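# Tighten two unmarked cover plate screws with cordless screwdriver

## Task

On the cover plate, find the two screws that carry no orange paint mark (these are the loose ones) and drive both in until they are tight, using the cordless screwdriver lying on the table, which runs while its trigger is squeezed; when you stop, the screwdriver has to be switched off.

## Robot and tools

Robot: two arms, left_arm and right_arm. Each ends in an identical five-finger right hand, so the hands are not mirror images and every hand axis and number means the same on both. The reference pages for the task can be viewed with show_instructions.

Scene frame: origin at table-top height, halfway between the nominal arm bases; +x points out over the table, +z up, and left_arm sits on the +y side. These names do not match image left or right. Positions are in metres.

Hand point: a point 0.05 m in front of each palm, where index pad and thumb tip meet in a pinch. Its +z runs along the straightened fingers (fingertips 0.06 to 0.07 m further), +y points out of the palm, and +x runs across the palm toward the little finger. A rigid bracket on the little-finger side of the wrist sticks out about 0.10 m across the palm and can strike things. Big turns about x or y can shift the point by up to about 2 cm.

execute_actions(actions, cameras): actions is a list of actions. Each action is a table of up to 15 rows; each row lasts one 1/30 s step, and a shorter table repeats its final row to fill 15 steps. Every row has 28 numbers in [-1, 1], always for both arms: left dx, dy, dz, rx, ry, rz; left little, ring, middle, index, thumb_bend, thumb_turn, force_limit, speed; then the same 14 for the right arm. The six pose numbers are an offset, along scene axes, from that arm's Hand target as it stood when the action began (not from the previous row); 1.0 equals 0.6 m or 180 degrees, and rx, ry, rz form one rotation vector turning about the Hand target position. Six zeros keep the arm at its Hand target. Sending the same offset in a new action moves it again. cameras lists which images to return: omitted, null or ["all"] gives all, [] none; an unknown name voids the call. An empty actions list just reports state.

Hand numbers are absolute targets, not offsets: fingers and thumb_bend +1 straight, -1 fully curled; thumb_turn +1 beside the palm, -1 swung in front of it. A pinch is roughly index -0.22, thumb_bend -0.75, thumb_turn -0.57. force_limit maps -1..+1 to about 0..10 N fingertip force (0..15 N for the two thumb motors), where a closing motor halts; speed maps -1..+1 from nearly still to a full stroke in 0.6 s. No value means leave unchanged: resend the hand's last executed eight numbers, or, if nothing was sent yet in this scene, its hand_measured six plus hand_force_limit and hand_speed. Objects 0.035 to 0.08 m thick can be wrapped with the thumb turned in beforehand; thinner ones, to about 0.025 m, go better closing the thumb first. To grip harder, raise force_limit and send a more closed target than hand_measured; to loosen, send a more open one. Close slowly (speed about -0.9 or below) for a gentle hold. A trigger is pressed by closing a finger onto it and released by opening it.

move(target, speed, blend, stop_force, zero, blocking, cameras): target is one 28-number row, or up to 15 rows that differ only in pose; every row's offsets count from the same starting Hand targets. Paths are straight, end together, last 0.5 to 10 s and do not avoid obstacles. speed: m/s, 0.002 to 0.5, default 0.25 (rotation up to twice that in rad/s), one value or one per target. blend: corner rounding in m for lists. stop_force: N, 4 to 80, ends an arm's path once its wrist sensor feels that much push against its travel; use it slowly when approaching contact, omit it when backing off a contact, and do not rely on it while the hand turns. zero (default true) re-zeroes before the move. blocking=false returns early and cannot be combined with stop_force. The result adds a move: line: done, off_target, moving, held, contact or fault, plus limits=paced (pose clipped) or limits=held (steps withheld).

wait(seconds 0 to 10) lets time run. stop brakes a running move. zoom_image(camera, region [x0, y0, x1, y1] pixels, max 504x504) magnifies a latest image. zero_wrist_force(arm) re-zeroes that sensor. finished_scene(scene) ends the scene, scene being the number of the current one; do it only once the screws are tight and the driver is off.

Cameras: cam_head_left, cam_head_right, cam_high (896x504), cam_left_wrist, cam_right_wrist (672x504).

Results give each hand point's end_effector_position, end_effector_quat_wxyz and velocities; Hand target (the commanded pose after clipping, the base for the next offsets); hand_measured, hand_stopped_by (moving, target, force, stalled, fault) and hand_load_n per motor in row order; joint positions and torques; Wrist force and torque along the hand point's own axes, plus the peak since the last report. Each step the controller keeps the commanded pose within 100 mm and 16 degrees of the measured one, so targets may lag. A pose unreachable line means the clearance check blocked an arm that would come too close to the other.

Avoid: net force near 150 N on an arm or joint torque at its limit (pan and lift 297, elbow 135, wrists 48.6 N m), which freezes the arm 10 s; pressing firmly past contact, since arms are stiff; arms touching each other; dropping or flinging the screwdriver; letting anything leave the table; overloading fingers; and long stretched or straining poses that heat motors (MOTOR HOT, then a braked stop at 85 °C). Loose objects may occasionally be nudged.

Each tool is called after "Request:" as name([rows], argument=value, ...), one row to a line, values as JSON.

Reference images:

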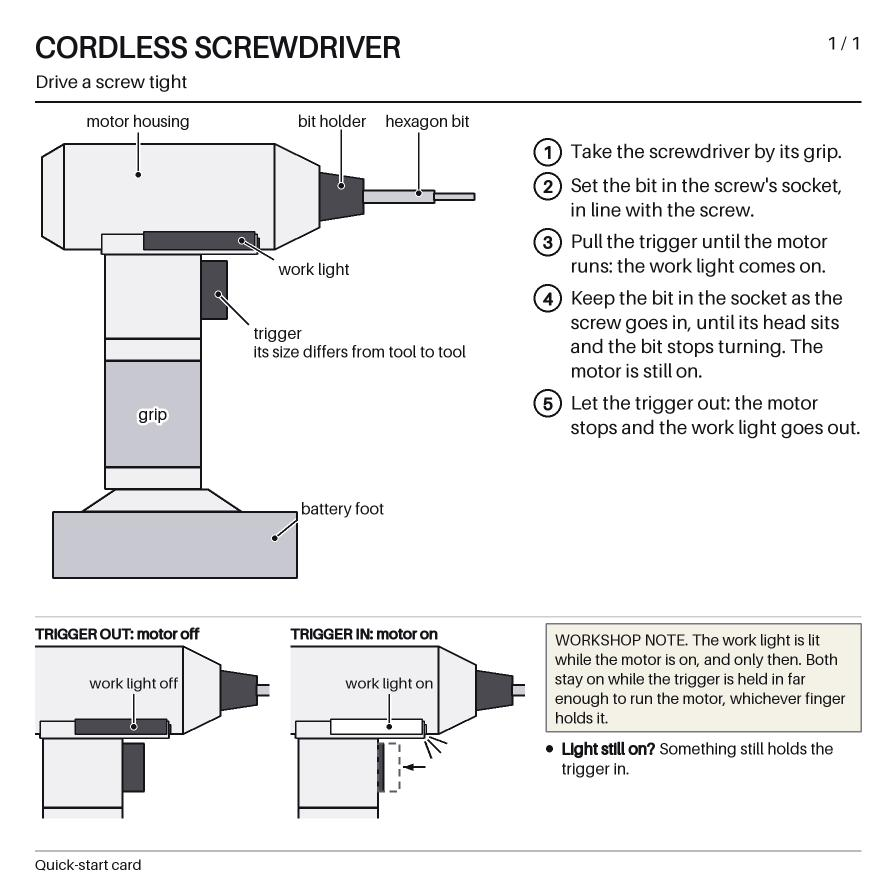

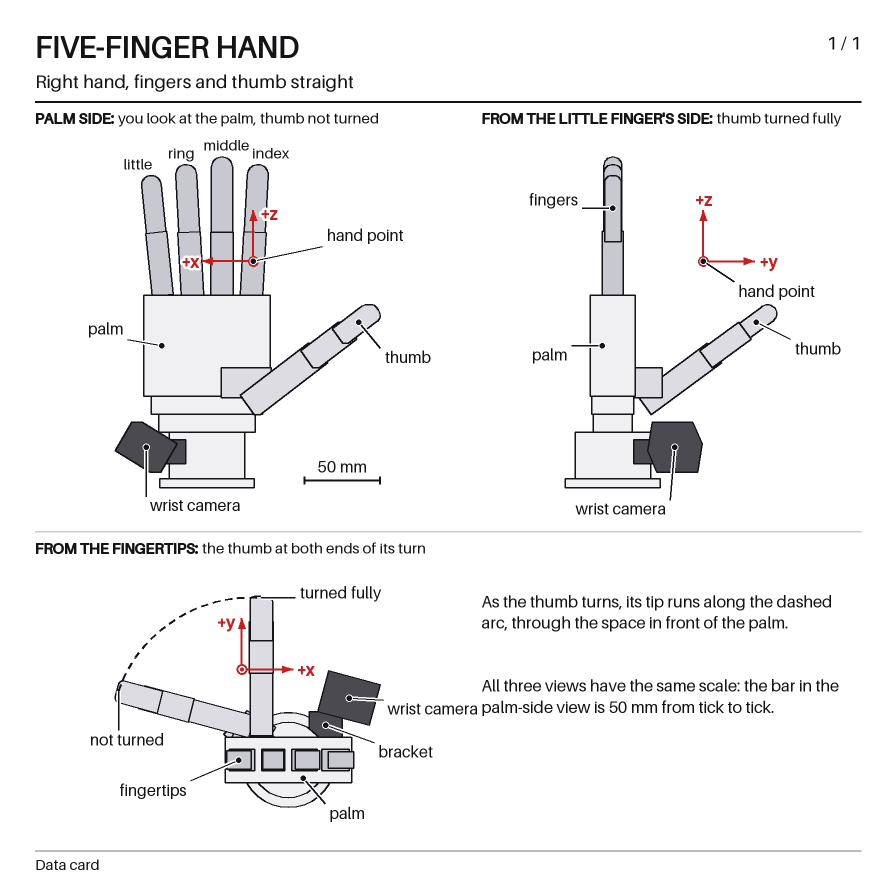

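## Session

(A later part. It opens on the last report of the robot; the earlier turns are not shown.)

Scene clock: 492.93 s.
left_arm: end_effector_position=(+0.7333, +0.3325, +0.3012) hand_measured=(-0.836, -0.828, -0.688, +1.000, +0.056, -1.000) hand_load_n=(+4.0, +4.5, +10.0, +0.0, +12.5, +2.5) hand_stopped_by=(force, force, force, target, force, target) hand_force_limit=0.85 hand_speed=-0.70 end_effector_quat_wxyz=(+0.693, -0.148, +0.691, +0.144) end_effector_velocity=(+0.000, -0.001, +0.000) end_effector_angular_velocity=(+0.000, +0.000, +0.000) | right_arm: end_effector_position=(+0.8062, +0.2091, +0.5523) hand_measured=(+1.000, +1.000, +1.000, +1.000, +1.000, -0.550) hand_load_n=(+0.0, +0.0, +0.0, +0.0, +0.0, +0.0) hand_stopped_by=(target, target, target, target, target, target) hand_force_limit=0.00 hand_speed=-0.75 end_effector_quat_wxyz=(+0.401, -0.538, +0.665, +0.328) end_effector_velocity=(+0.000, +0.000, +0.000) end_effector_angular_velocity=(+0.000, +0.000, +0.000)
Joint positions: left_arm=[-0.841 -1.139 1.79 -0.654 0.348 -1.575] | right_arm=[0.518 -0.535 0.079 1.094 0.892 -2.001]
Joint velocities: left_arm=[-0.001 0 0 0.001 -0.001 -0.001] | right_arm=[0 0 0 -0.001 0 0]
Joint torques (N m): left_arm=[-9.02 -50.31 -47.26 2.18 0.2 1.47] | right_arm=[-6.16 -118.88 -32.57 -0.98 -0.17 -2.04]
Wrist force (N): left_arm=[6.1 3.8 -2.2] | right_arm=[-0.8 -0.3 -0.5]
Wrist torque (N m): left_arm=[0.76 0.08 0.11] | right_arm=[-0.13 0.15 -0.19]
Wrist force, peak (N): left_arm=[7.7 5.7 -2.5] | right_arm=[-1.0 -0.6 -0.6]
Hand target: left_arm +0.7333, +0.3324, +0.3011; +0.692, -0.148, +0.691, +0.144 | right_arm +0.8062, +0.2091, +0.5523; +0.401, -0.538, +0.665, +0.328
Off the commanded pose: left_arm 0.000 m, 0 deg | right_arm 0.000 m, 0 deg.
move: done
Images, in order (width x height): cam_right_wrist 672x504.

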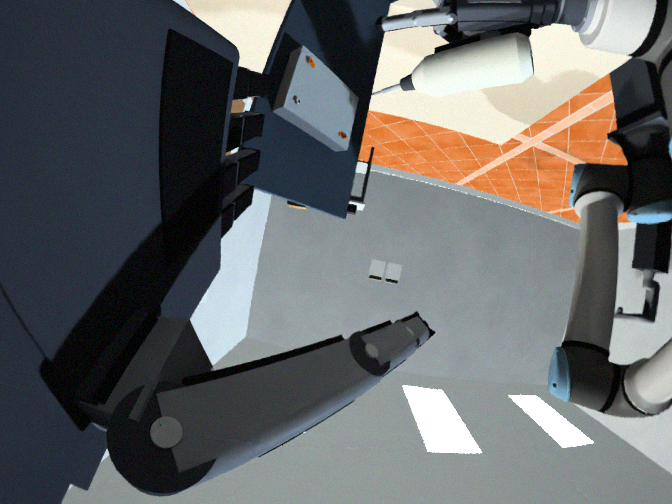

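Request:
move(target=[0.0255,0.0214,0,0,0,0,-0.97,-0.97,-0.97,1,-0.97,-1,0.85,-0.7,0,0,0,0,0,0,1,1,1,1,1,-0.55,0.0,-0.75], speed=0.05, cameras=["cam_right_wrist"])

Request:
zoom_image(camera="cam_right_wrist", region=[332, 82, 372, 112])

Scene clock: 493.83 s.
left_arm: end_effector_position=(+0.7488, +0.3453, +0.3010) hand_measured=(-0.836, -0.828, -0.688, +1.000, +0.056, -1.000) hand_load_n=(+4.0, +5.0, +10.0, +0.0, +12.5, +2.0) hand_stopped_by=(force, force, force, target, force, target) hand_force_limit=0.85 hand_speed=-0.70 end_effector_quat_wxyz=(+0.693, -0.148, +0.691, +0.144) end_effector_velocity=(-0.001, -0.002, +0.000) end_effector_angular_velocity=(-0.001, +0.000, +0.001) | right_arm: end_effector_position=(+0.8062, +0.2091, +0.5523) hand_measured=(+1.000, +1.000, +1.000, +1.000, +1.000, -0.550) hand_load_n=(+0.0, +0.0, +0.0, +0.0, +0.0, -0.5) hand_stopped_by=(target, target, target, target, target, target) hand_force_limit=0.00 hand_speed=-0.75 end_effector_quat_wxyz=(+0.401, -0.538, +0.665, +0.328) end_effector_velocity=(+0.000, +0.000, +0.001) end_effector_angular_velocity=(+0.001, -0.002, +0.000)
Joint positions: left_arm=[-0.813 -1.13 1.777 -0.649 0.376 -1.575] | right_arm=[0.518 -0.535 0.079 1.094 0.892 -2.001]
Joint velocities: left_arm=[-0.003 0 0 0 -0.004 -0.001] | right_arm=[0 -0.001 0 -0.001 0 0]
Joint torques (N m): left_arm=[-18.94 -80.74 -31.12 0.73 -2.9 -3.07] | right_arm=[-5.96 -119.48 -32.68 -0.96 -0.13 -1.98]
Wrist force (N): left_arm=[6.5 4.6 -2.0] | right_arm=[-0.5 -0.6 -0.6]
Wrist torque (N m): left_arm=[0.84 0.02 0.15] | right_arm=[-0.18 0.10 -0.19]
Wrist force, peak (N): left_arm=[6.9 4.4 -1.7] | right_arm=[-0.8 -0.7 -1.1]
Hand target: left_arm +0.7486, +0.3453, +0.3010; +0.692, -0.148, +0.691, +0.144 | right_arm +0.8062, +0.2091, +0.5523; +0.401, -0.538, +0.665, +0.328
Off the commanded pose: left_arm 0.000 m, 0 deg | right_arm 0.000 m, 0 deg.
move: done
Images, in order (width x height): cam_right_wrist 672x504.

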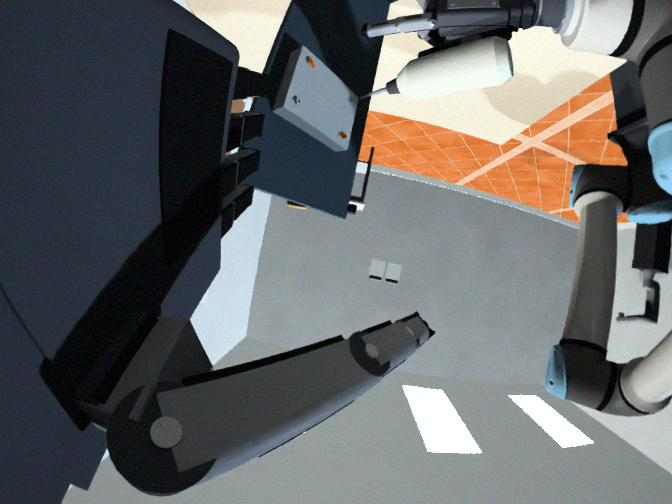

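Scaled by 12.600 from the camera's 672x504 image, which has a finer 960x720 frame.

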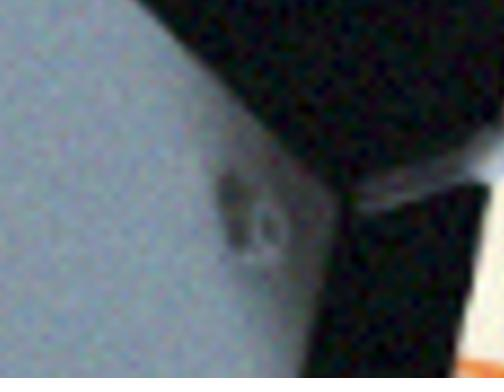

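Request:
move(target=[0.0230,0.0193,0,0,0,0,-0.97,-0.97,-0.97,1,-0.97,-1,0.85,-0.7,0,0,0,0,0,0,1,1,1,1,1,-0.55,0.0,-0.75], speed=0.006, stop_force=4, cameras=["cam_right_wrist"])

Request:
zoom_image(camera="cam_right_wrist", region=[332, 82, 372, 112])

Scene clock: 497.57 s.
left_arm: end_effector_position=(+0.7595, +0.3544, +0.3010) hand_measured=(-0.836, -0.828, -0.688, +1.000, +0.056, -1.000) hand_load_n=(+4.5, +5.0, +10.0, +0.0, +12.5, +2.0) hand_stopped_by=(force, force, force, target, force, target) hand_force_limit=0.85 hand_speed=-0.70 end_effector_quat_wxyz=(+0.692, -0.148, +0.691, +0.144) end_effector_velocity=(+0.000, +0.000, -0.001) end_effector_angular_velocity=(+0.000, +0.000, +0.001) | right_arm: end_effector_position=(+0.8062, +0.2091, +0.5523) hand_measured=(+1.000, +1.000, +1.000, +1.000, +1.000, -0.550) hand_load_n=(+0.0, +0.0, +0.0, +0.0, +0.0, +0.0) hand_stopped_by=(target, target, target, target, target, target) hand_force_limit=0.00 hand_speed=-0.75 end_effector_quat_wxyz=(+0.401, -0.538, +0.665, +0.328) end_effector_velocity=(-0.001, +0.000, +0.001) end_effector_angular_velocity=(+0.000, +0.000, +0.000)
Joint positions: left_arm=[-0.794 -1.123 1.767 -0.645 0.395 -1.575] | right_arm=[0.518 -0.535 0.079 1.094 0.892 -2.001]
Joint velocities: left_arm=[0.001 0.001 0 -0.001 0 0] | right_arm=[0 -0.001 0 0.001 0 0]
Joint torques (N m): left_arm=[-12.59 -88.69 -26.52 -4.44 -1.91 -3.05] | right_arm=[-5.71 -118.76 -32.35 -1 -0.06 -1.87]
Wrist force (N): left_arm=[6.3 3.6 -3.6] | right_arm=[-0.4 -0.3 -0.9]
Wrist torque (N m): left_arm=[0.75 -0.02 0.13] | right_arm=[-0.12 0.10 -0.16]
Wrist force, peak (N): left_arm=[8.0 1.7 -11.1] | right_arm=[-1.2 -0.3 -0.4]
Hand target: left_arm +0.7595, +0.3544, +0.3010; +0.693, -0.148, +0.691, +0.144 | right_arm +0.8062, +0.2091, +0.5523; +0.401, -0.538, +0.665, +0.328
Off the commanded pose: left_arm 0.004 m, 0 deg | right_arm 0.000 m, 0 deg.
move: contact (left_arm)
Images, in order (width x height): cam_right_wrist 672x504.

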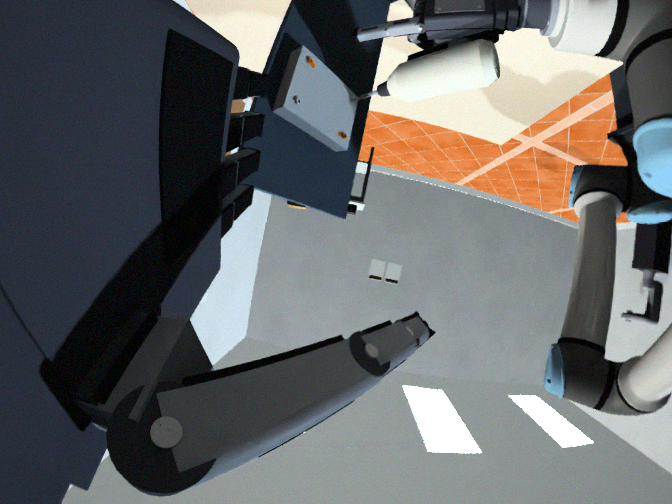

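Scaled by 12.600 from the camera's 672x504 image, which has a finer 960x720 frame.

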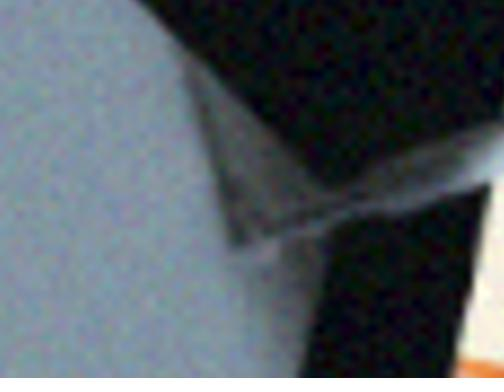

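Request:
move(target=[0.0006,0.0005,0,0,0,0,-0.97,-0.97,-0.97,-0.98,-0.97,-1,0.85,-0.7,0,0,0,0,0,0,1,1,1,1,1,-0.55,0.0,-0.75], speed=0.002, cameras=["cam_right_wrist"])

Request:
zoom_image(camera="cam_right_wrist", region=[332, 82, 372, 112])

Scene clock: 501.33 s.
left_arm: end_effector_position=(+0.7599, +0.3547, +0.3010) hand_measured=(-0.836, -0.828, -0.688, -0.612, +0.056, -1.000) hand_load_n=(+5.5, +5.0, +7.5, +9.0, +13.5, +1.0) hand_stopped_by=(force, force, force, force, force, target) hand_force_limit=0.85 hand_speed=-0.70 end_effector_quat_wxyz=(+0.693, -0.148, +0.691, +0.144) end_effector_velocity=(+0.000, +0.000, +0.000) end_effector_angular_velocity=(+0.002, +0.000, +0.000) | right_arm: end_effector_position=(+0.8062, +0.2091, +0.5523) hand_measured=(+1.000, +1.000, +1.000, +1.000, +1.000, -0.550) hand_load_n=(+0.0, +0.0, +0.0, +0.0, +0.0, +0.0) hand_stopped_by=(target, target, target, target, target, target) hand_force_limit=0.00 hand_speed=-0.75 end_effector_quat_wxyz=(+0.401, -0.538, +0.665, +0.328) end_effector_velocity=(+0.000, +0.000, -0.001) end_effector_angular_velocity=(+0.000, +0.001, +0.000)
Joint positions: left_arm=[-0.793 -1.123 1.766 -0.645 0.396 -1.575] | right_arm=[0.518 -0.535 0.079 1.094 0.892 -2.001]
Joint velocities: left_arm=[0 0 0 -0.001 0 0.003] | right_arm=[0 0 0 0 0 0]
Joint torques (N m): left_arm=[10.72 -54.4 -46.76 -0.1 -1.66 -3.07] | right_arm=[-4.47 -119.77 -32.8 -1.13 -0.15 -1.71]
Wrist force (N): left_arm=[8.2 0.2 -12.1] | right_arm=[-0.9 -0.2 -0.7]
Wrist torque (N m): left_arm=[0.86 -0.27 0.24] | right_arm=[-0.12 0.18 -0.20]
Wrist force, peak (N): left_arm=[9.2 -0.5 -17.0] | right_arm=[-0.7 -1.0 -0.7]
Hand target: left_arm +0.7599, +0.3547, +0.3010; +0.693, -0.148, +0.691, +0.144 | right_arm +0.8062, +0.2091, +0.5523; +0.401, -0.538, +0.665, +0.328
Off the commanded pose: left_arm 0.000 m, 0 deg | right_arm 0.000 m, 0 deg.
move: done
Images, in order (width x height): cam_right_wrist 672x504.

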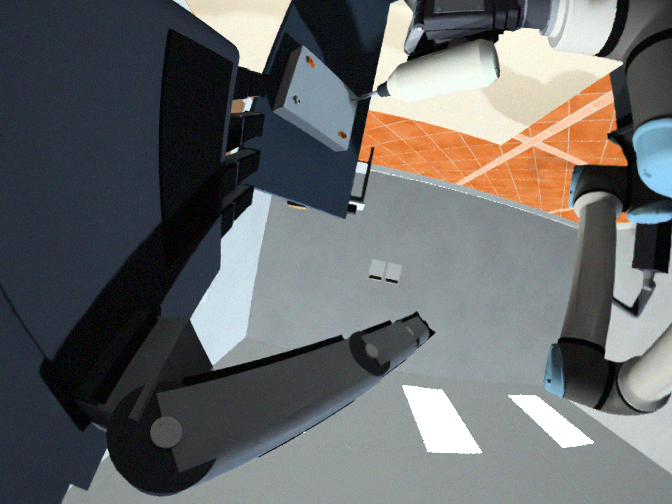

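Scaled by 12.600 from the camera's 672x504 image, which has a finer 960x720 frame.

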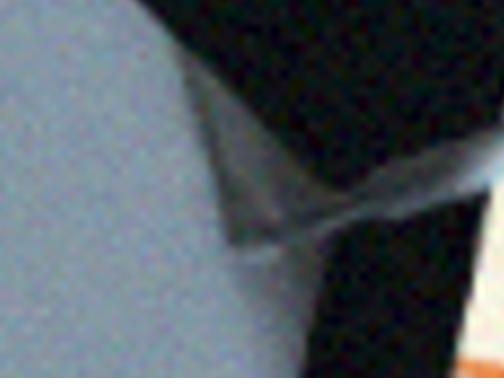

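Request:
zoom_image(camera="cam_right_wrist", region=[340, 20, 510, 140])

Scaled by 2.965 from the camera's 672x504 image, which has a finer 960x720 frame.

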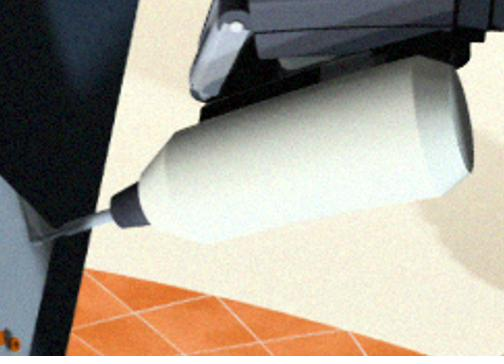

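Request:
wait(seconds=0.1)

Request:
zoom_image(camera="cam_high", region=[390, 170, 490, 270])

Request:
zoom_image(camera="cam_head_right", region=[280, 90, 420, 190])

Scene clock: 501.70 s.
left_arm: end_effector_position=(+0.7599, +0.3547, +0.3010) hand_measured=(-0.836, -0.828, -0.688, -0.612, +0.056, -1.000) hand_load_n=(+5.5, +5.0, +7.5, +9.0, +13.0, +1.0) hand_stopped_by=(force, force, force, force, force, target) hand_force_limit=0.85 hand_speed=-0.70 end_effector_quat_wxyz=(+0.693, -0.148, +0.691, +0.144) end_effector_velocity=(+0.000, +0.000, +0.000) end_effector_angular_velocity=(-0.002, -0.002, +0.001) | right_arm: end_effector_position=(+0.8062, +0.2091, +0.5523) hand_measured=(+1.000, +1.000, +1.000, +1.000, +1.000, -0.550) hand_load_n=(+0.0, +0.0, +0.0, +0.0, +0.0, +0.0) hand_stopped_by=(target, target, target, target, target, target) hand_force_limit=0.00 hand_speed=-0.75 end_effector_quat_wxyz=(+0.401, -0.538, +0.665, +0.328) end_effector_velocity=(+0.000, +0.000, +0.002) end_effector_angular_velocity=(+0.002, -0.002, +0.000)
Joint positions: left_arm=[-0.793 -1.123 1.766 -0.645 0.396 -1.575] | right_arm=[0.518 -0.535 0.079 1.094 0.892 -2.001]
Joint velocities: left_arm=[0 0 0 -0.001 -0.001 -0.002] | right_arm=[0 -0.001 0 -0.001 0 0]
Joint torques (N m): left_arm=[2.95 -57.51 -45 -0.55 -0.74 -2.49] | right_arm=[-5.13 -119.39 -32.95 -1.06 -0.2 -1.82]
Wrist force (N): left_arm=[7.8 0.8 -12.0] | right_arm=[-0.5 0.0 -0.6]
Wrist torque (N m): left_arm=[0.93 -0.19 0.22] | right_arm=[-0.09 0.11 -0.17]
Wrist force, peak (N): left_arm=[8.0 0.6 -12.7] | right_arm=[-0.5 -0.7 -0.7]
Hand target: left_arm +0.7599, +0.3547, +0.3010; +0.693, -0.148, +0.691, +0.144 | right_arm +0.8062, +0.2091, +0.5523; +0.401, -0.538, +0.665, +0.328
Off the commanded pose: left_arm 0.000 m, 0 deg | right_arm 0.000 m, 0 deg.
wait: 0.10 s; at rest from the start

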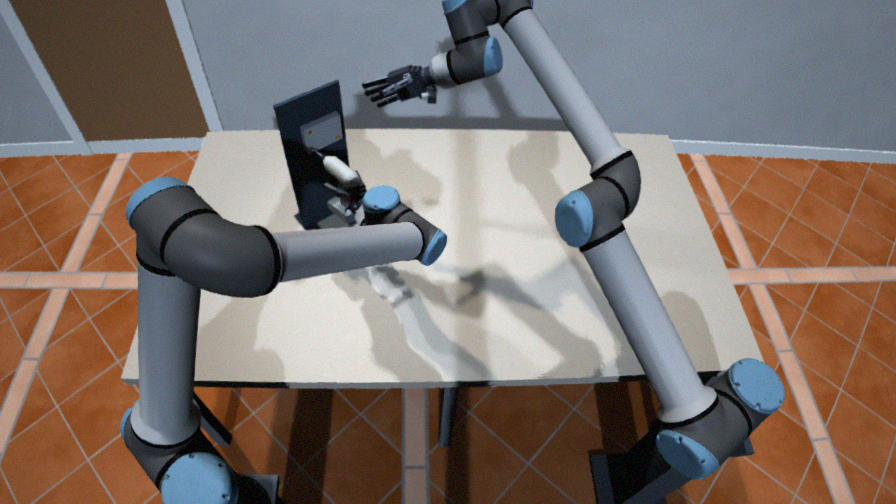

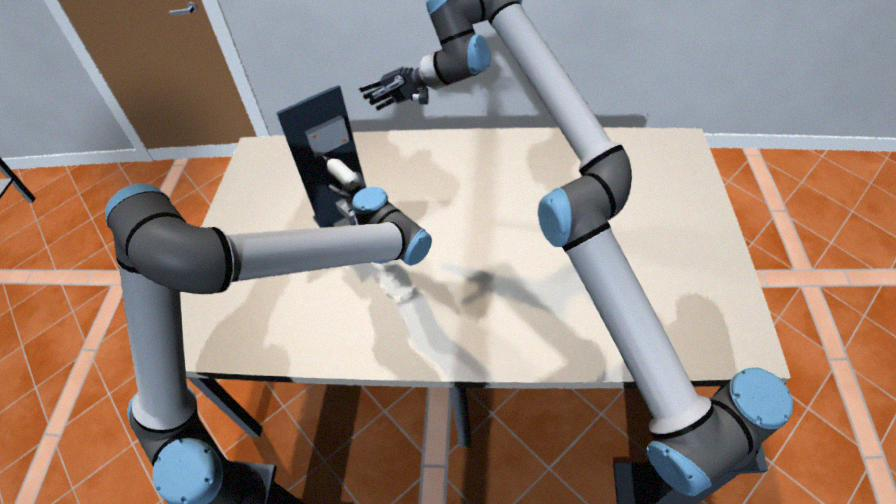

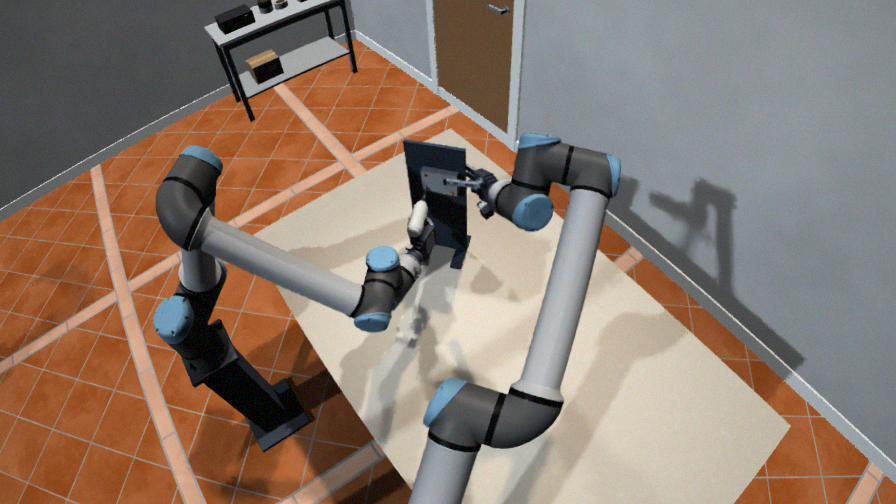

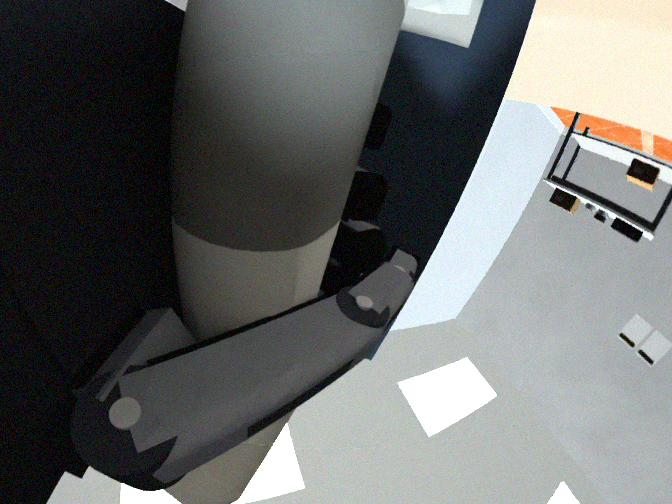

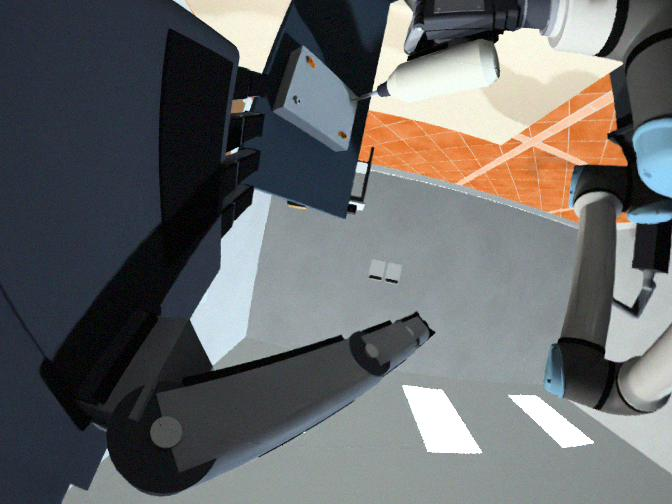

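Scaled by 5.040.

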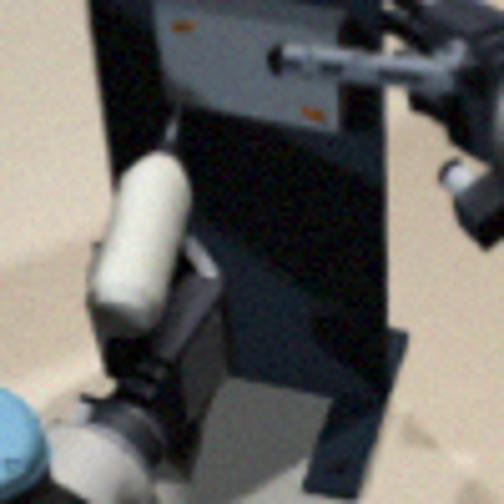

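Scaled by 3.600.

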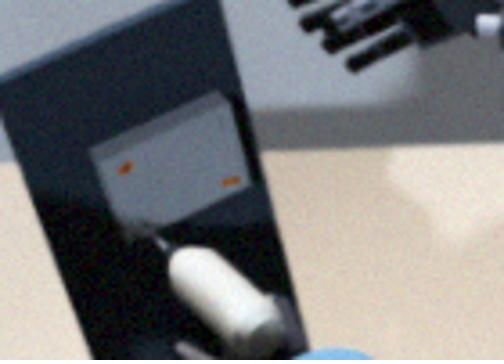

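Request:
move(target=[-0.0115,-0.0096,0,0,0,0,-0.97,-0.97,-0.97,1,-0.97,-1,0.85,-0.7,-0.042,-0.035,0,0,0,0,1,1,1,1,1,-0.55,0.0,-0.75], speed=0.03, cameras=["cam_right_wrist"])

Request:
zoom_image(camera="cam_right_wrist", region=[325, 85, 375, 122])

Scene clock: 505.37 s.
left_arm: end_effector_position=(+0.7530, +0.3489, +0.3011) hand_measured=(-0.836, -0.828, -0.688, +1.000, +0.056, -1.000) hand_load_n=(+5.5, +5.5, +10.0, +0.0, +12.5, +2.0) hand_stopped_by=(force, force, force, target, force, target) hand_force_limit=0.85 hand_speed=-0.70 end_effector_quat_wxyz=(+0.693, -0.148, +0.691, +0.144) end_effector_velocity=(+0.000, -0.001, +0.000) end_effector_angular_velocity=(+0.000, +0.000, -0.002) | right_arm: end_effector_position=(+0.7809, +0.1880, +0.5522) hand_measured=(+1.000, +1.000, +1.000, +1.000, +1.000, -0.550) hand_load_n=(+0.0, +0.0, +0.0, +0.0, +0.0, -0.5) hand_stopped_by=(target, target, target, target, target, target) hand_force_limit=0.00 hand_speed=-0.75 end_effector_quat_wxyz=(+0.401, -0.538, +0.665, +0.328) end_effector_velocity=(+0.000, +0.000, -0.002) end_effector_angular_velocity=(-0.001, +0.002, +0.000)
Joint positions: left_arm=[-0.806 -1.127 1.773 -0.647 0.383 -1.575] | right_arm=[0.514 -0.729 0.453 0.916 0.889 -2.004]
Joint velocities: left_arm=[-0.001 0 0 0 0.001 0.001] | right_arm=[0 0.002 0 0 0 0]
Joint torques (N m): left_arm=[9.69 -55.72 -49.17 1.68 1.68 2.71] | right_arm=[12.68 -99.4 -34.82 2.1 0.75 1.84]
Wrist force (N): left_arm=[6.1 3.9 -2.2] | right_arm=[-0.6 -0.2 -1.0]
Wrist torque (N m): left_arm=[0.77 0.08 0.11] | right_arm=[-0.09 0.12 -0.18]
Wrist force, peak (N): left_arm=[8.0 0.9 -12.2] | right_arm=[-1.0 -0.5 -0.9]
Hand target: left_arm +0.7530, +0.3489, +0.3010; +0.692, -0.148, +0.691, +0.144 | right_arm +0.7809, +0.1880, +0.5522; +0.401, -0.538, +0.665, +0.328
Off the commanded pose: left_arm 0.000 m, 0 deg | right_arm 0.000 m, 0 deg.
move: done
Images, in order (width x height): cam_right_wrist 672x504.

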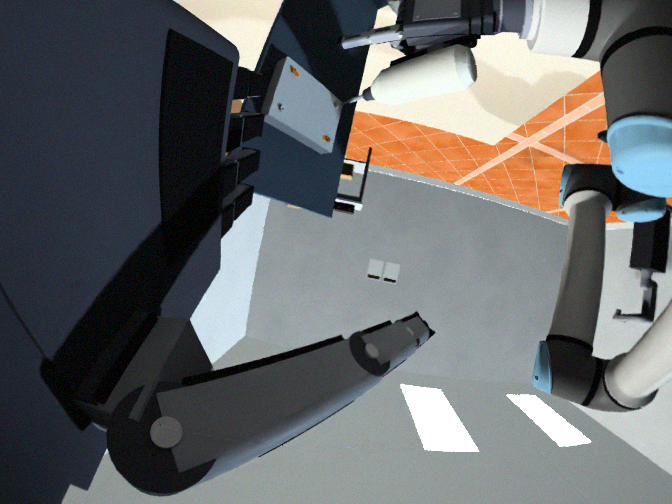

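Scaled by 10.080 from the camera's 672x504 image, which has a finer 960x720 frame.

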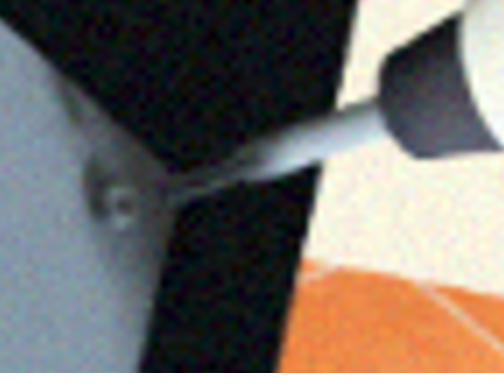

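Request:
move(target=[0.0160,0.0135,0,0,0,0,-0.97,-0.97,-0.97,1,-0.97,-1,0.85,-0.7,0,0,0,0,0,0,1,1,1,1,1,-0.55,0.0,-0.75], speed=0.008, stop_force=4, cameras=[])

Request:
move(target=[0.0004,0.0003,0,0,0,0,-0.97,-0.97,-0.97,-1,-0.97,-1,1,-0.6,0,0,0,0,0,0,1,1,1,1,1,-0.55,0.0,-0.75], speed=0.002, cameras=["cam_right_wrist"])

Request:
zoom_image(camera="cam_right_wrist", region=[320, 20, 490, 140])

Scene clock: 508.03 s.
left_arm: end_effector_position=(+0.7596, +0.3545, +0.3010) hand_measured=(-0.836, -0.828, -0.688, +1.000, +0.056, -1.000) hand_load_n=(+6.0, +6.0, +10.0, +0.0, +12.5, +2.0) hand_stopped_by=(force, force, force, target, force, target) hand_force_limit=0.85 hand_speed=-0.70 end_effector_quat_wxyz=(+0.693, -0.148, +0.691, +0.144) end_effector_velocity=(+0.000, -0.001, +0.001) end_effector_angular_velocity=(-0.002, -0.001, -0.001) | right_arm: end_effector_position=(+0.7809, +0.1880, +0.5522) hand_measured=(+1.000, +1.000, +1.000, +1.000, +1.000, -0.550) hand_load_n=(+0.0, +0.0, +0.0, +0.0, +0.0, +0.0) hand_stopped_by=(target, target, target, target, target, target) hand_force_limit=0.00 hand_speed=-0.75 end_effector_quat_wxyz=(+0.401, -0.538, +0.665, +0.328) end_effector_velocity=(+0.000, +0.000, +0.000) end_effector_angular_velocity=(+0.000, +0.000, +0.000)
Joint positions: left_arm=[-0.794 -1.123 1.767 -0.645 0.395 -1.575] | right_arm=[0.514 -0.729 0.453 0.916 0.889 -2.004]
Joint velocities: left_arm=[-0.001 -0.001 0 0 0 -0.001] | right_arm=[0 0 0 0 0 0]
Joint torques (N m): left_arm=[-13.41 -84.17 -26.07 -4.12 -2.04 1.44] | right_arm=[12.84 -101.1 -34.76 0.14 0.76 1.89]
Wrist force (N): left_arm=[6.1 3.7 -3.2] | right_arm=[-0.7 -0.3 -0.6]
Wrist torque (N m): left_arm=[0.76 -0.03 0.14] | right_arm=[-0.13 0.14 -0.20]
Wrist force, peak (N): left_arm=[8.6 0.8 -12.1] | right_arm=[-0.7 -0.4 -1.2]
Hand target: left_arm +0.7596, +0.3545, +0.3010; +0.693, -0.148, +0.691, +0.144 | right_arm +0.7809, +0.1880, +0.5522; +0.401, -0.538, +0.665, +0.328
Off the commanded pose: left_arm 0.004 m, 0 deg | right_arm 0.000 m, 0 deg.
move: contact (left_arm)
No camera images: "cameras" was empty.

Scene clock: 510.73 s.
left_arm: end_effector_position=(+0.7598, +0.3547, +0.3011) hand_measured=(-0.836, -0.828, -0.688, -0.618, +0.056, -1.000) hand_load_n=(+5.5, +5.5, +7.5, +10.5, +13.0, +1.0) hand_stopped_by=(force, force, force, force, force, target) hand_force_limit=1.00 hand_speed=-0.60 end_effector_quat_wxyz=(+0.693, -0.148, +0.691, +0.144) end_effector_velocity=(+0.000, +0.000, +0.000) end_effector_angular_velocity=(+0.000, +0.000, +0.000) | right_arm: end_effector_position=(+0.7809, +0.1880, +0.5522) hand_measured=(+1.000, +1.000, +1.000, +1.000, +1.000, -0.550) hand_load_n=(+0.0, +0.0, +0.0, +0.0, +0.0, +0.0) hand_stopped_by=(target, target, target, target, target, target) hand_force_limit=0.00 hand_speed=-0.75 end_effector_quat_wxyz=(+0.401, -0.538, +0.665, +0.328) end_effector_velocity=(+0.000, +0.000, +0.000) end_effector_angular_velocity=(+0.000, +0.000, +0.001)
Joint positions: left_arm=[-0.793 -1.123 1.766 -0.645 0.396 -1.575] | right_arm=[0.514 -0.729 0.453 0.916 0.889 -2.004]
Joint velocities: left_arm=[0 0 0 0 0 0] | right_arm=[0 0 0 0 0 0]
Joint torques (N m): left_arm=[18.4 -54.27 -46.87 0.88 -0.89 0.97] | right_arm=[12.71 -101.01 -35.34 -1.29 0.75 1.68]
Wrist force (N): left_arm=[7.5 0.9 -10.3] | right_arm=[-0.6 -0.6 -0.6]
Wrist torque (N m): left_arm=[0.90 -0.19 0.23] | right_arm=[-0.18 0.12 -0.19]
Wrist force, peak (N): left_arm=[8.3 0.5 -14.3] | right_arm=[-0.6 -0.3 -1.3]
Hand target: left_arm +0.7598, +0.3547, +0.3010; +0.693, -0.148, +0.691, +0.144 | right_arm +0.7809, +0.1880, +0.5522; +0.401, -0.538, +0.665, +0.328
Off the commanded pose: left_arm 0.000 m, 0 deg | right_arm 0.000 m, 0 deg.
move: done
Images, in order (width x height): cam_right_wrist 672x504.

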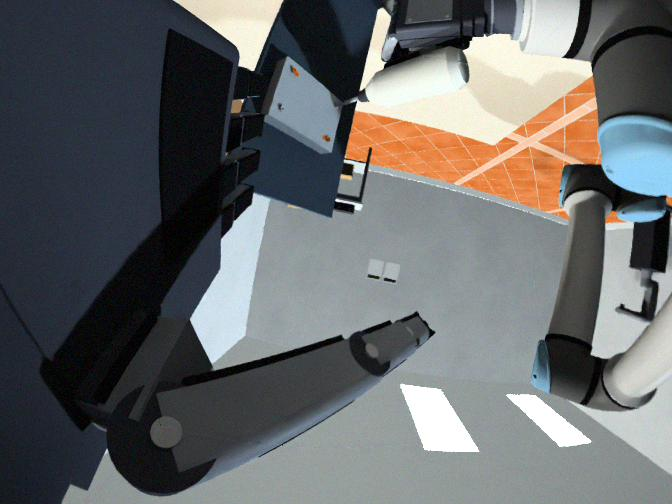

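Scaled by 2.965 from the camera's 672x504 image, which has a finer 960x720 frame.

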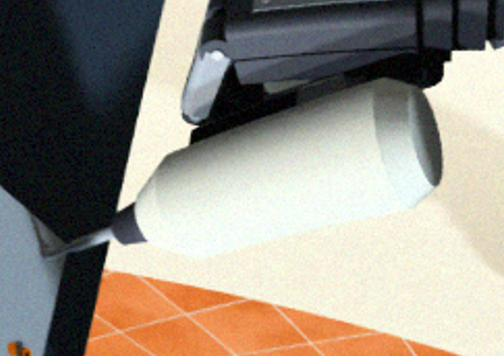

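Request:
move(target=[0,0,0,0,0,0,-0.97,-0.97,-0.97,-0.97,-0.97,-1,1,0.2,0,0,0,0,0,0,1,1,1,1,1,-0.55,0.0,-0.75], cameras=["cam_right_wrist","cam_high"])

Request:
zoom_image(camera="cam_right_wrist", region=[320, 20, 490, 140])

Scene clock: 511.60 s.
left_arm: end_effector_position=(+0.7598, +0.3547, +0.3011) hand_measured=(-0.836, -0.828, -0.688, -0.618, +0.056, -1.000) hand_load_n=(+6.0, +5.5, +7.5, +10.0, +12.5, +1.5) hand_stopped_by=(force, force, force, force, force, target) hand_force_limit=1.00 hand_speed=0.20 end_effector_quat_wxyz=(+0.693, -0.148, +0.691, +0.144) end_effector_velocity=(+0.000, +0.000, +0.000) end_effector_angular_velocity=(-0.001, -0.001, +0.000) | right_arm: end_effector_position=(+0.7809, +0.1880, +0.5522) hand_measured=(+1.000, +1.000, +1.000, +1.000, +1.000, -0.550) hand_load_n=(+0.0, +0.0, +0.0, +0.0, +0.0, +0.0) hand_stopped_by=(target, target, target, target, target, target) hand_force_limit=0.00 hand_speed=-0.75 end_effector_quat_wxyz=(+0.401, -0.538, +0.665, +0.328) end_effector_velocity=(+0.000, +0.000, +0.000) end_effector_angular_velocity=(+0.000, -0.001, +0.000)
Joint positions: left_arm=[-0.793 -1.123 1.766 -0.645 0.396 -1.575] | right_arm=[0.514 -0.729 0.453 0.916 0.889 -2.004]
Joint velocities: left_arm=[0 0 0 0 0 0] | right_arm=[0 0 0 0 0 0]
Joint torques (N m): left_arm=[11.22 -57.78 -45.5 0.58 -0.71 1.07] | right_arm=[12.87 -100.97 -35.43 -1.21 0.83 1.67]
Wrist force (N): left_arm=[7.1 1.0 -10.7] | right_arm=[-0.7 -0.4 -0.7]
Wrist torque (N m): left_arm=[0.94 -0.16 0.22] | right_arm=[-0.14 0.12 -0.19]
Wrist force, peak (N): left_arm=[7.5 0.9 -11.1] | right_arm=[-0.6 -0.6 -1.1]
Hand target: left_arm +0.7598, +0.3547, +0.3010; +0.693, -0.148, +0.691, +0.144 | right_arm +0.7809, +0.1880, +0.5522; +0.401, -0.538, +0.665, +0.328
Off the commanded pose: left_arm 0.000 m, 0 deg | right_arm 0.000 m, 0 deg.
move: done
Images, in order (width x height): cam_high 896x504, cam_right_wrist 672x504.

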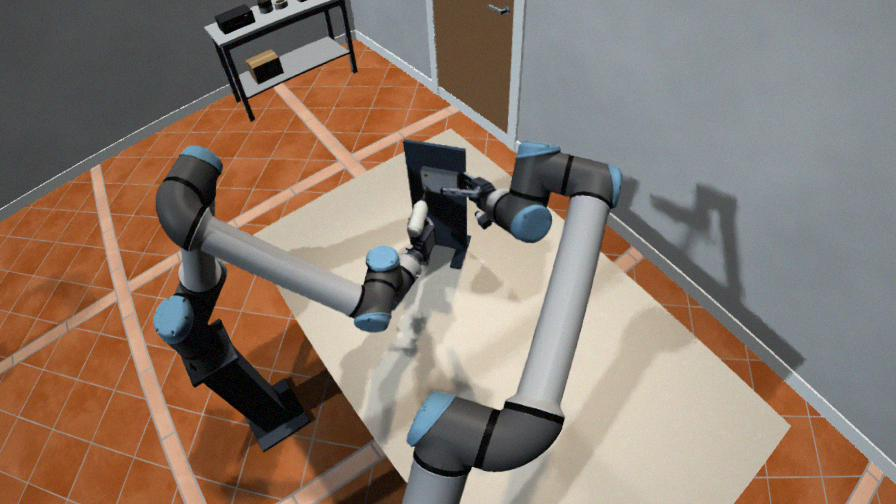

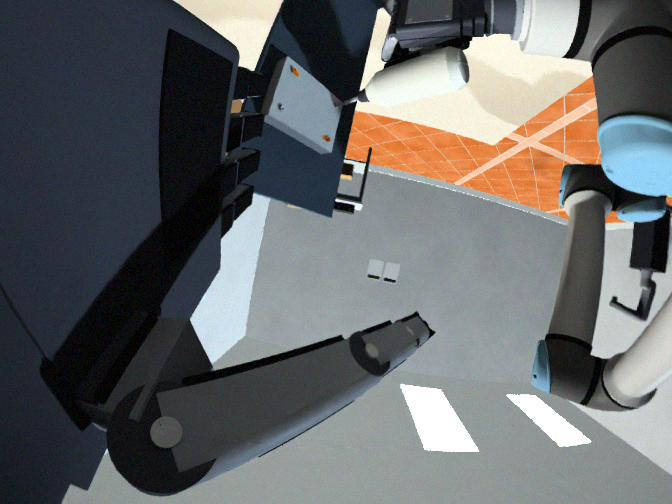

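Scaled by 2.965 from the camera's 672x504 image, which has a finer 960x720 frame.

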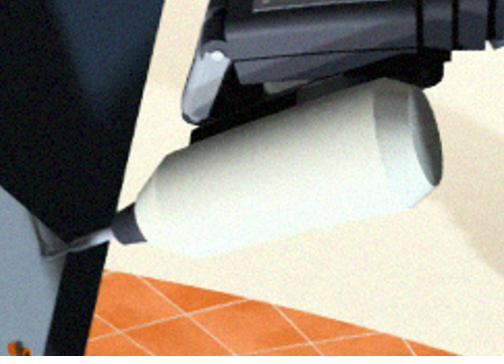

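Request:
move(target=[0,0,0,0,0,0,-0.97,-0.97,-0.97,-0.2,-0.97,-1,1,0.2,0,0,0,0,0,0,1,1,1,1,1,-0.55,0.0,-0.75], cameras=[])

Request:
move(target=[0,0,0,0,0,0,-0.97,-0.97,-0.97,-1,-0.97,-1,1,-0.3,0,0,0,0,0,0,1,1,1,1,1,-0.55,0.0,-0.75], cameras=["cam_right_wrist"])

Request:
zoom_image(camera="cam_right_wrist", region=[320, 20, 490, 140])

Scene clock: 512.43 s.
left_arm: end_effector_position=(+0.7598, +0.3547, +0.3011) hand_measured=(-0.836, -0.828, -0.688, -0.200, +0.056, -1.000) hand_load_n=(+6.0, +6.0, +10.0, +0.0, +12.5, +1.5) hand_stopped_by=(force, force, force, target, force, target) hand_force_limit=1.00 hand_speed=0.20 end_effector_quat_wxyz=(+0.693, -0.148, +0.691, +0.144) end_effector_velocity=(+0.000, -0.001, +0.000) end_effector_angular_velocity=(+0.000, +0.000, -0.001) | right_arm: end_effector_position=(+0.7809, +0.1880, +0.5522) hand_measured=(+1.000, +1.000, +1.000, +1.000, +1.000, -0.550) hand_load_n=(+0.0, +0.0, +0.0, +0.0, +0.0, +0.0) hand_stopped_by=(target, target, target, target, target, target) hand_force_limit=0.00 hand_speed=-0.75 end_effector_quat_wxyz=(+0.401, -0.538, +0.665, +0.328) end_effector_velocity=(+0.000, +0.000, +0.000) end_effector_angular_velocity=(+0.000, +0.000, -0.001)
Joint positions: left_arm=[-0.793 -1.123 1.766 -0.645 0.396 -1.575] | right_arm=[0.514 -0.729 0.453 0.916 0.889 -2.004]
Joint velocities: left_arm=[0 0 0 -0.001 0.001 0] | right_arm=[0 0 0 0 0 0]
Joint torques (N m): left_arm=[7.26 -53.77 -43.02 -0.29 -0.98 1.48] | right_arm=[12.66 -101.14 -34.98 -1.14 0.77 1.8]
Wrist force (N): left_arm=[7.4 1.8 -11.8] | right_arm=[-0.6 -0.3 -1.0]
Wrist torque (N m): left_arm=[0.89 -0.27 0.23] | right_arm=[-0.11 0.14 -0.19]
Wrist force, peak (N): left_arm=[7.7 1.7 -11.9] | right_arm=[-1.0 -0.5 -1.1]
Hand target: left_arm +0.7598, +0.3547, +0.3010; +0.693, -0.148, +0.691, +0.144 | right_arm +0.7809, +0.1880, +0.5522; +0.401, -0.538, +0.665, +0.328
Off the commanded pose: left_arm 0.000 m, 0 deg | right_arm 0.000 m, 0 deg.
move: done
No camera images: "cameras" was empty.

Scene clock: 513.13 s.
left_arm: end_effector_position=(+0.7598, +0.3547, +0.3011) hand_measured=(-0.836, -0.828, -0.688, -0.622, +0.056, -1.000) hand_load_n=(+6.0, +5.5, +7.5, +9.0, +13.0, +1.5) hand_stopped_by=(force, force, force, force, force, target) hand_force_limit=1.00 hand_speed=-0.30 end_effector_quat_wxyz=(+0.693, -0.148, +0.691, +0.144) end_effector_velocity=(+0.000, +0.001, +0.000) end_effector_angular_velocity=(-0.001, +0.000, +0.000) | right_arm: end_effector_position=(+0.7809, +0.1880, +0.5522) hand_measured=(+1.000, +1.000, +1.000, +1.000, +1.000, -0.550) hand_load_n=(+0.0, +0.0, +0.0, +0.0, +0.0, +0.0) hand_stopped_by=(target, target, target, target, target, target) hand_force_limit=0.00 hand_speed=-0.75 end_effector_quat_wxyz=(+0.401, -0.538, +0.665, +0.328) end_effector_velocity=(+0.000, +0.000, +0.000) end_effector_angular_velocity=(+0.000, -0.001, +0.000)
Joint positions: left_arm=[-0.793 -1.123 1.766 -0.645 0.396 -1.575] | right_arm=[0.514 -0.729 0.453 0.916 0.889 -2.004]
Joint velocities: left_arm=[0.001 -0.001 0 0.001 0 -0.001] | right_arm=[0 0 0 -0.001 0 0]
Joint torques (N m): left_arm=[5.93 -50.52 -40.4 -0.65 -1.78 1.44] | right_arm=[13.55 -102.2 -35.05 -1.03 0.81 1.74]
Wrist force (N): left_arm=[7.0 1.2 -10.4] | right_arm=[-0.5 -0.3 -0.7]
Wrist torque (N m): left_arm=[0.95 -0.25 0.25] | right_arm=[-0.12 0.11 -0.18]
Wrist force, peak (N): left_arm=[7.4 1.6 -11.8] | right_arm=[-1.0 -0.3 -0.8]
Hand target: left_arm +0.7598, +0.3547, +0.3010; +0.693, -0.148, +0.691, +0.144 | right_arm +0.7809, +0.1880, +0.5522; +0.401, -0.538, +0.665, +0.328
Off the commanded pose: left_arm 0.000 m, 0 deg | right_arm 0.000 m, 0 deg.
move: done
Images, in order (width x height): cam_right_wrist 672x504.

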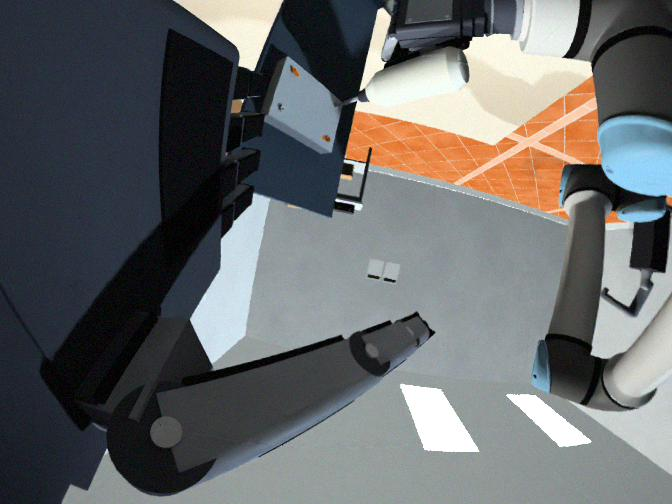

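Scaled by 2.965 from the camera's 672x504 image, which has a finer 960x720 frame.

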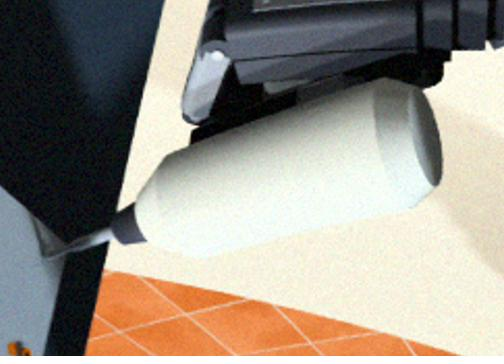

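Request:
move(target=[0,0,0,0,0,0,-0.97,-0.97,-0.97,-1,-0.97,-1,1,-0.3,0.0,-0.1,-0.17,0,0,0,1,1,1,1,1,-0.55,0.0,-0.75], cameras=["cam_right_wrist"])

Request:
zoom_image(camera="cam_right_wrist", region=[280, 20, 450, 140])

Scene clock: 514.47 s.
left_arm: end_effector_position=(+0.7598, +0.3547, +0.3011) hand_measured=(-0.836, -0.828, -0.688, -0.622, +0.056, -1.000) hand_load_n=(+6.0, +5.5, +7.5, +9.5, +13.0, +1.5) hand_stopped_by=(force, force, force, force, force, target) hand_force_limit=1.00 hand_speed=-0.30 end_effector_quat_wxyz=(+0.693, -0.148, +0.691, +0.144) end_effector_velocity=(+0.000, +0.000, +0.000) end_effector_angular_velocity=(+0.000, +0.000, +0.001) | right_arm: end_effector_position=(+0.7808, +0.1280, +0.4502) hand_measured=(+1.000, +1.000, +1.000, +1.000, +1.000, -0.550) hand_load_n=(+0.0, +0.0, +0.0, +0.0, +0.0, -0.5) hand_stopped_by=(target, target, target, target, target, target) hand_force_limit=0.00 hand_speed=-0.75 end_effector_quat_wxyz=(+0.401, -0.538, +0.665, +0.328) end_effector_velocity=(+0.000, +0.000, -0.002) end_effector_angular_velocity=(-0.001, +0.002, +0.000)
Joint positions: left_arm=[-0.793 -1.123 1.766 -0.645 0.396 -1.575] | right_arm=[0.458 -0.866 0.877 0.657 0.845 -2.048]
Joint velocities: left_arm=[0 0 0 0 -0.001 0] | right_arm=[0 0.001 0.002 0 0 0]
Joint torques (N m): left_arm=[0.13 -53.6 -37.7 -0.88 -1.12 1.6] | right_arm=[11.94 -98.68 -34.16 -0.13 1.17 -0.83]
Wrist force (N): left_arm=[6.9 1.0 -10.8] | right_arm=[-0.7 -0.3 -0.9]
Wrist torque (N m): left_arm=[0.95 -0.24 0.24] | right_arm=[-0.12 0.14 -0.19]
Wrist force, peak (N): left_arm=[7.1 1.1 -10.8] | right_arm=[-3.4 -0.1 -1.0]
Hand target: left_arm +0.7598, +0.3547, +0.3010; +0.693, -0.148, +0.691, +0.144 | right_arm +0.7807, +0.1280, +0.4501; +0.401, -0.538, +0.665, +0.328
Off the commanded pose: left_arm 0.000 m, 0 deg | right_arm 0.000 m, 0 deg.
move: done
Images, in order (width x height): cam_right_wrist 672x504.

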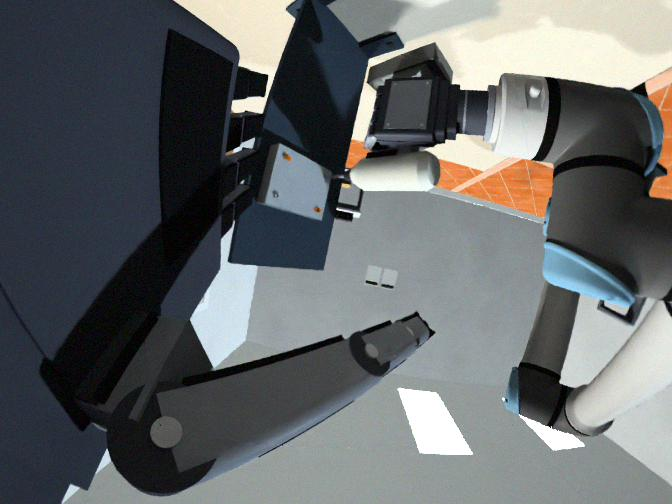

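Scaled by 2.965 from the camera's 672x504 image, which has a finer 960x720 frame.

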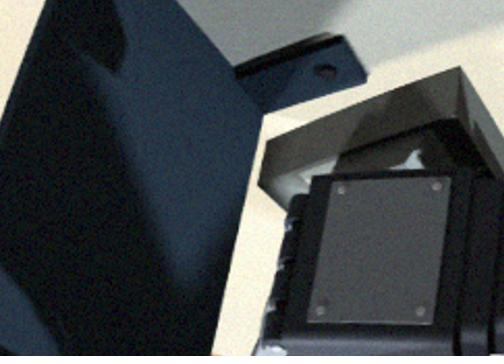

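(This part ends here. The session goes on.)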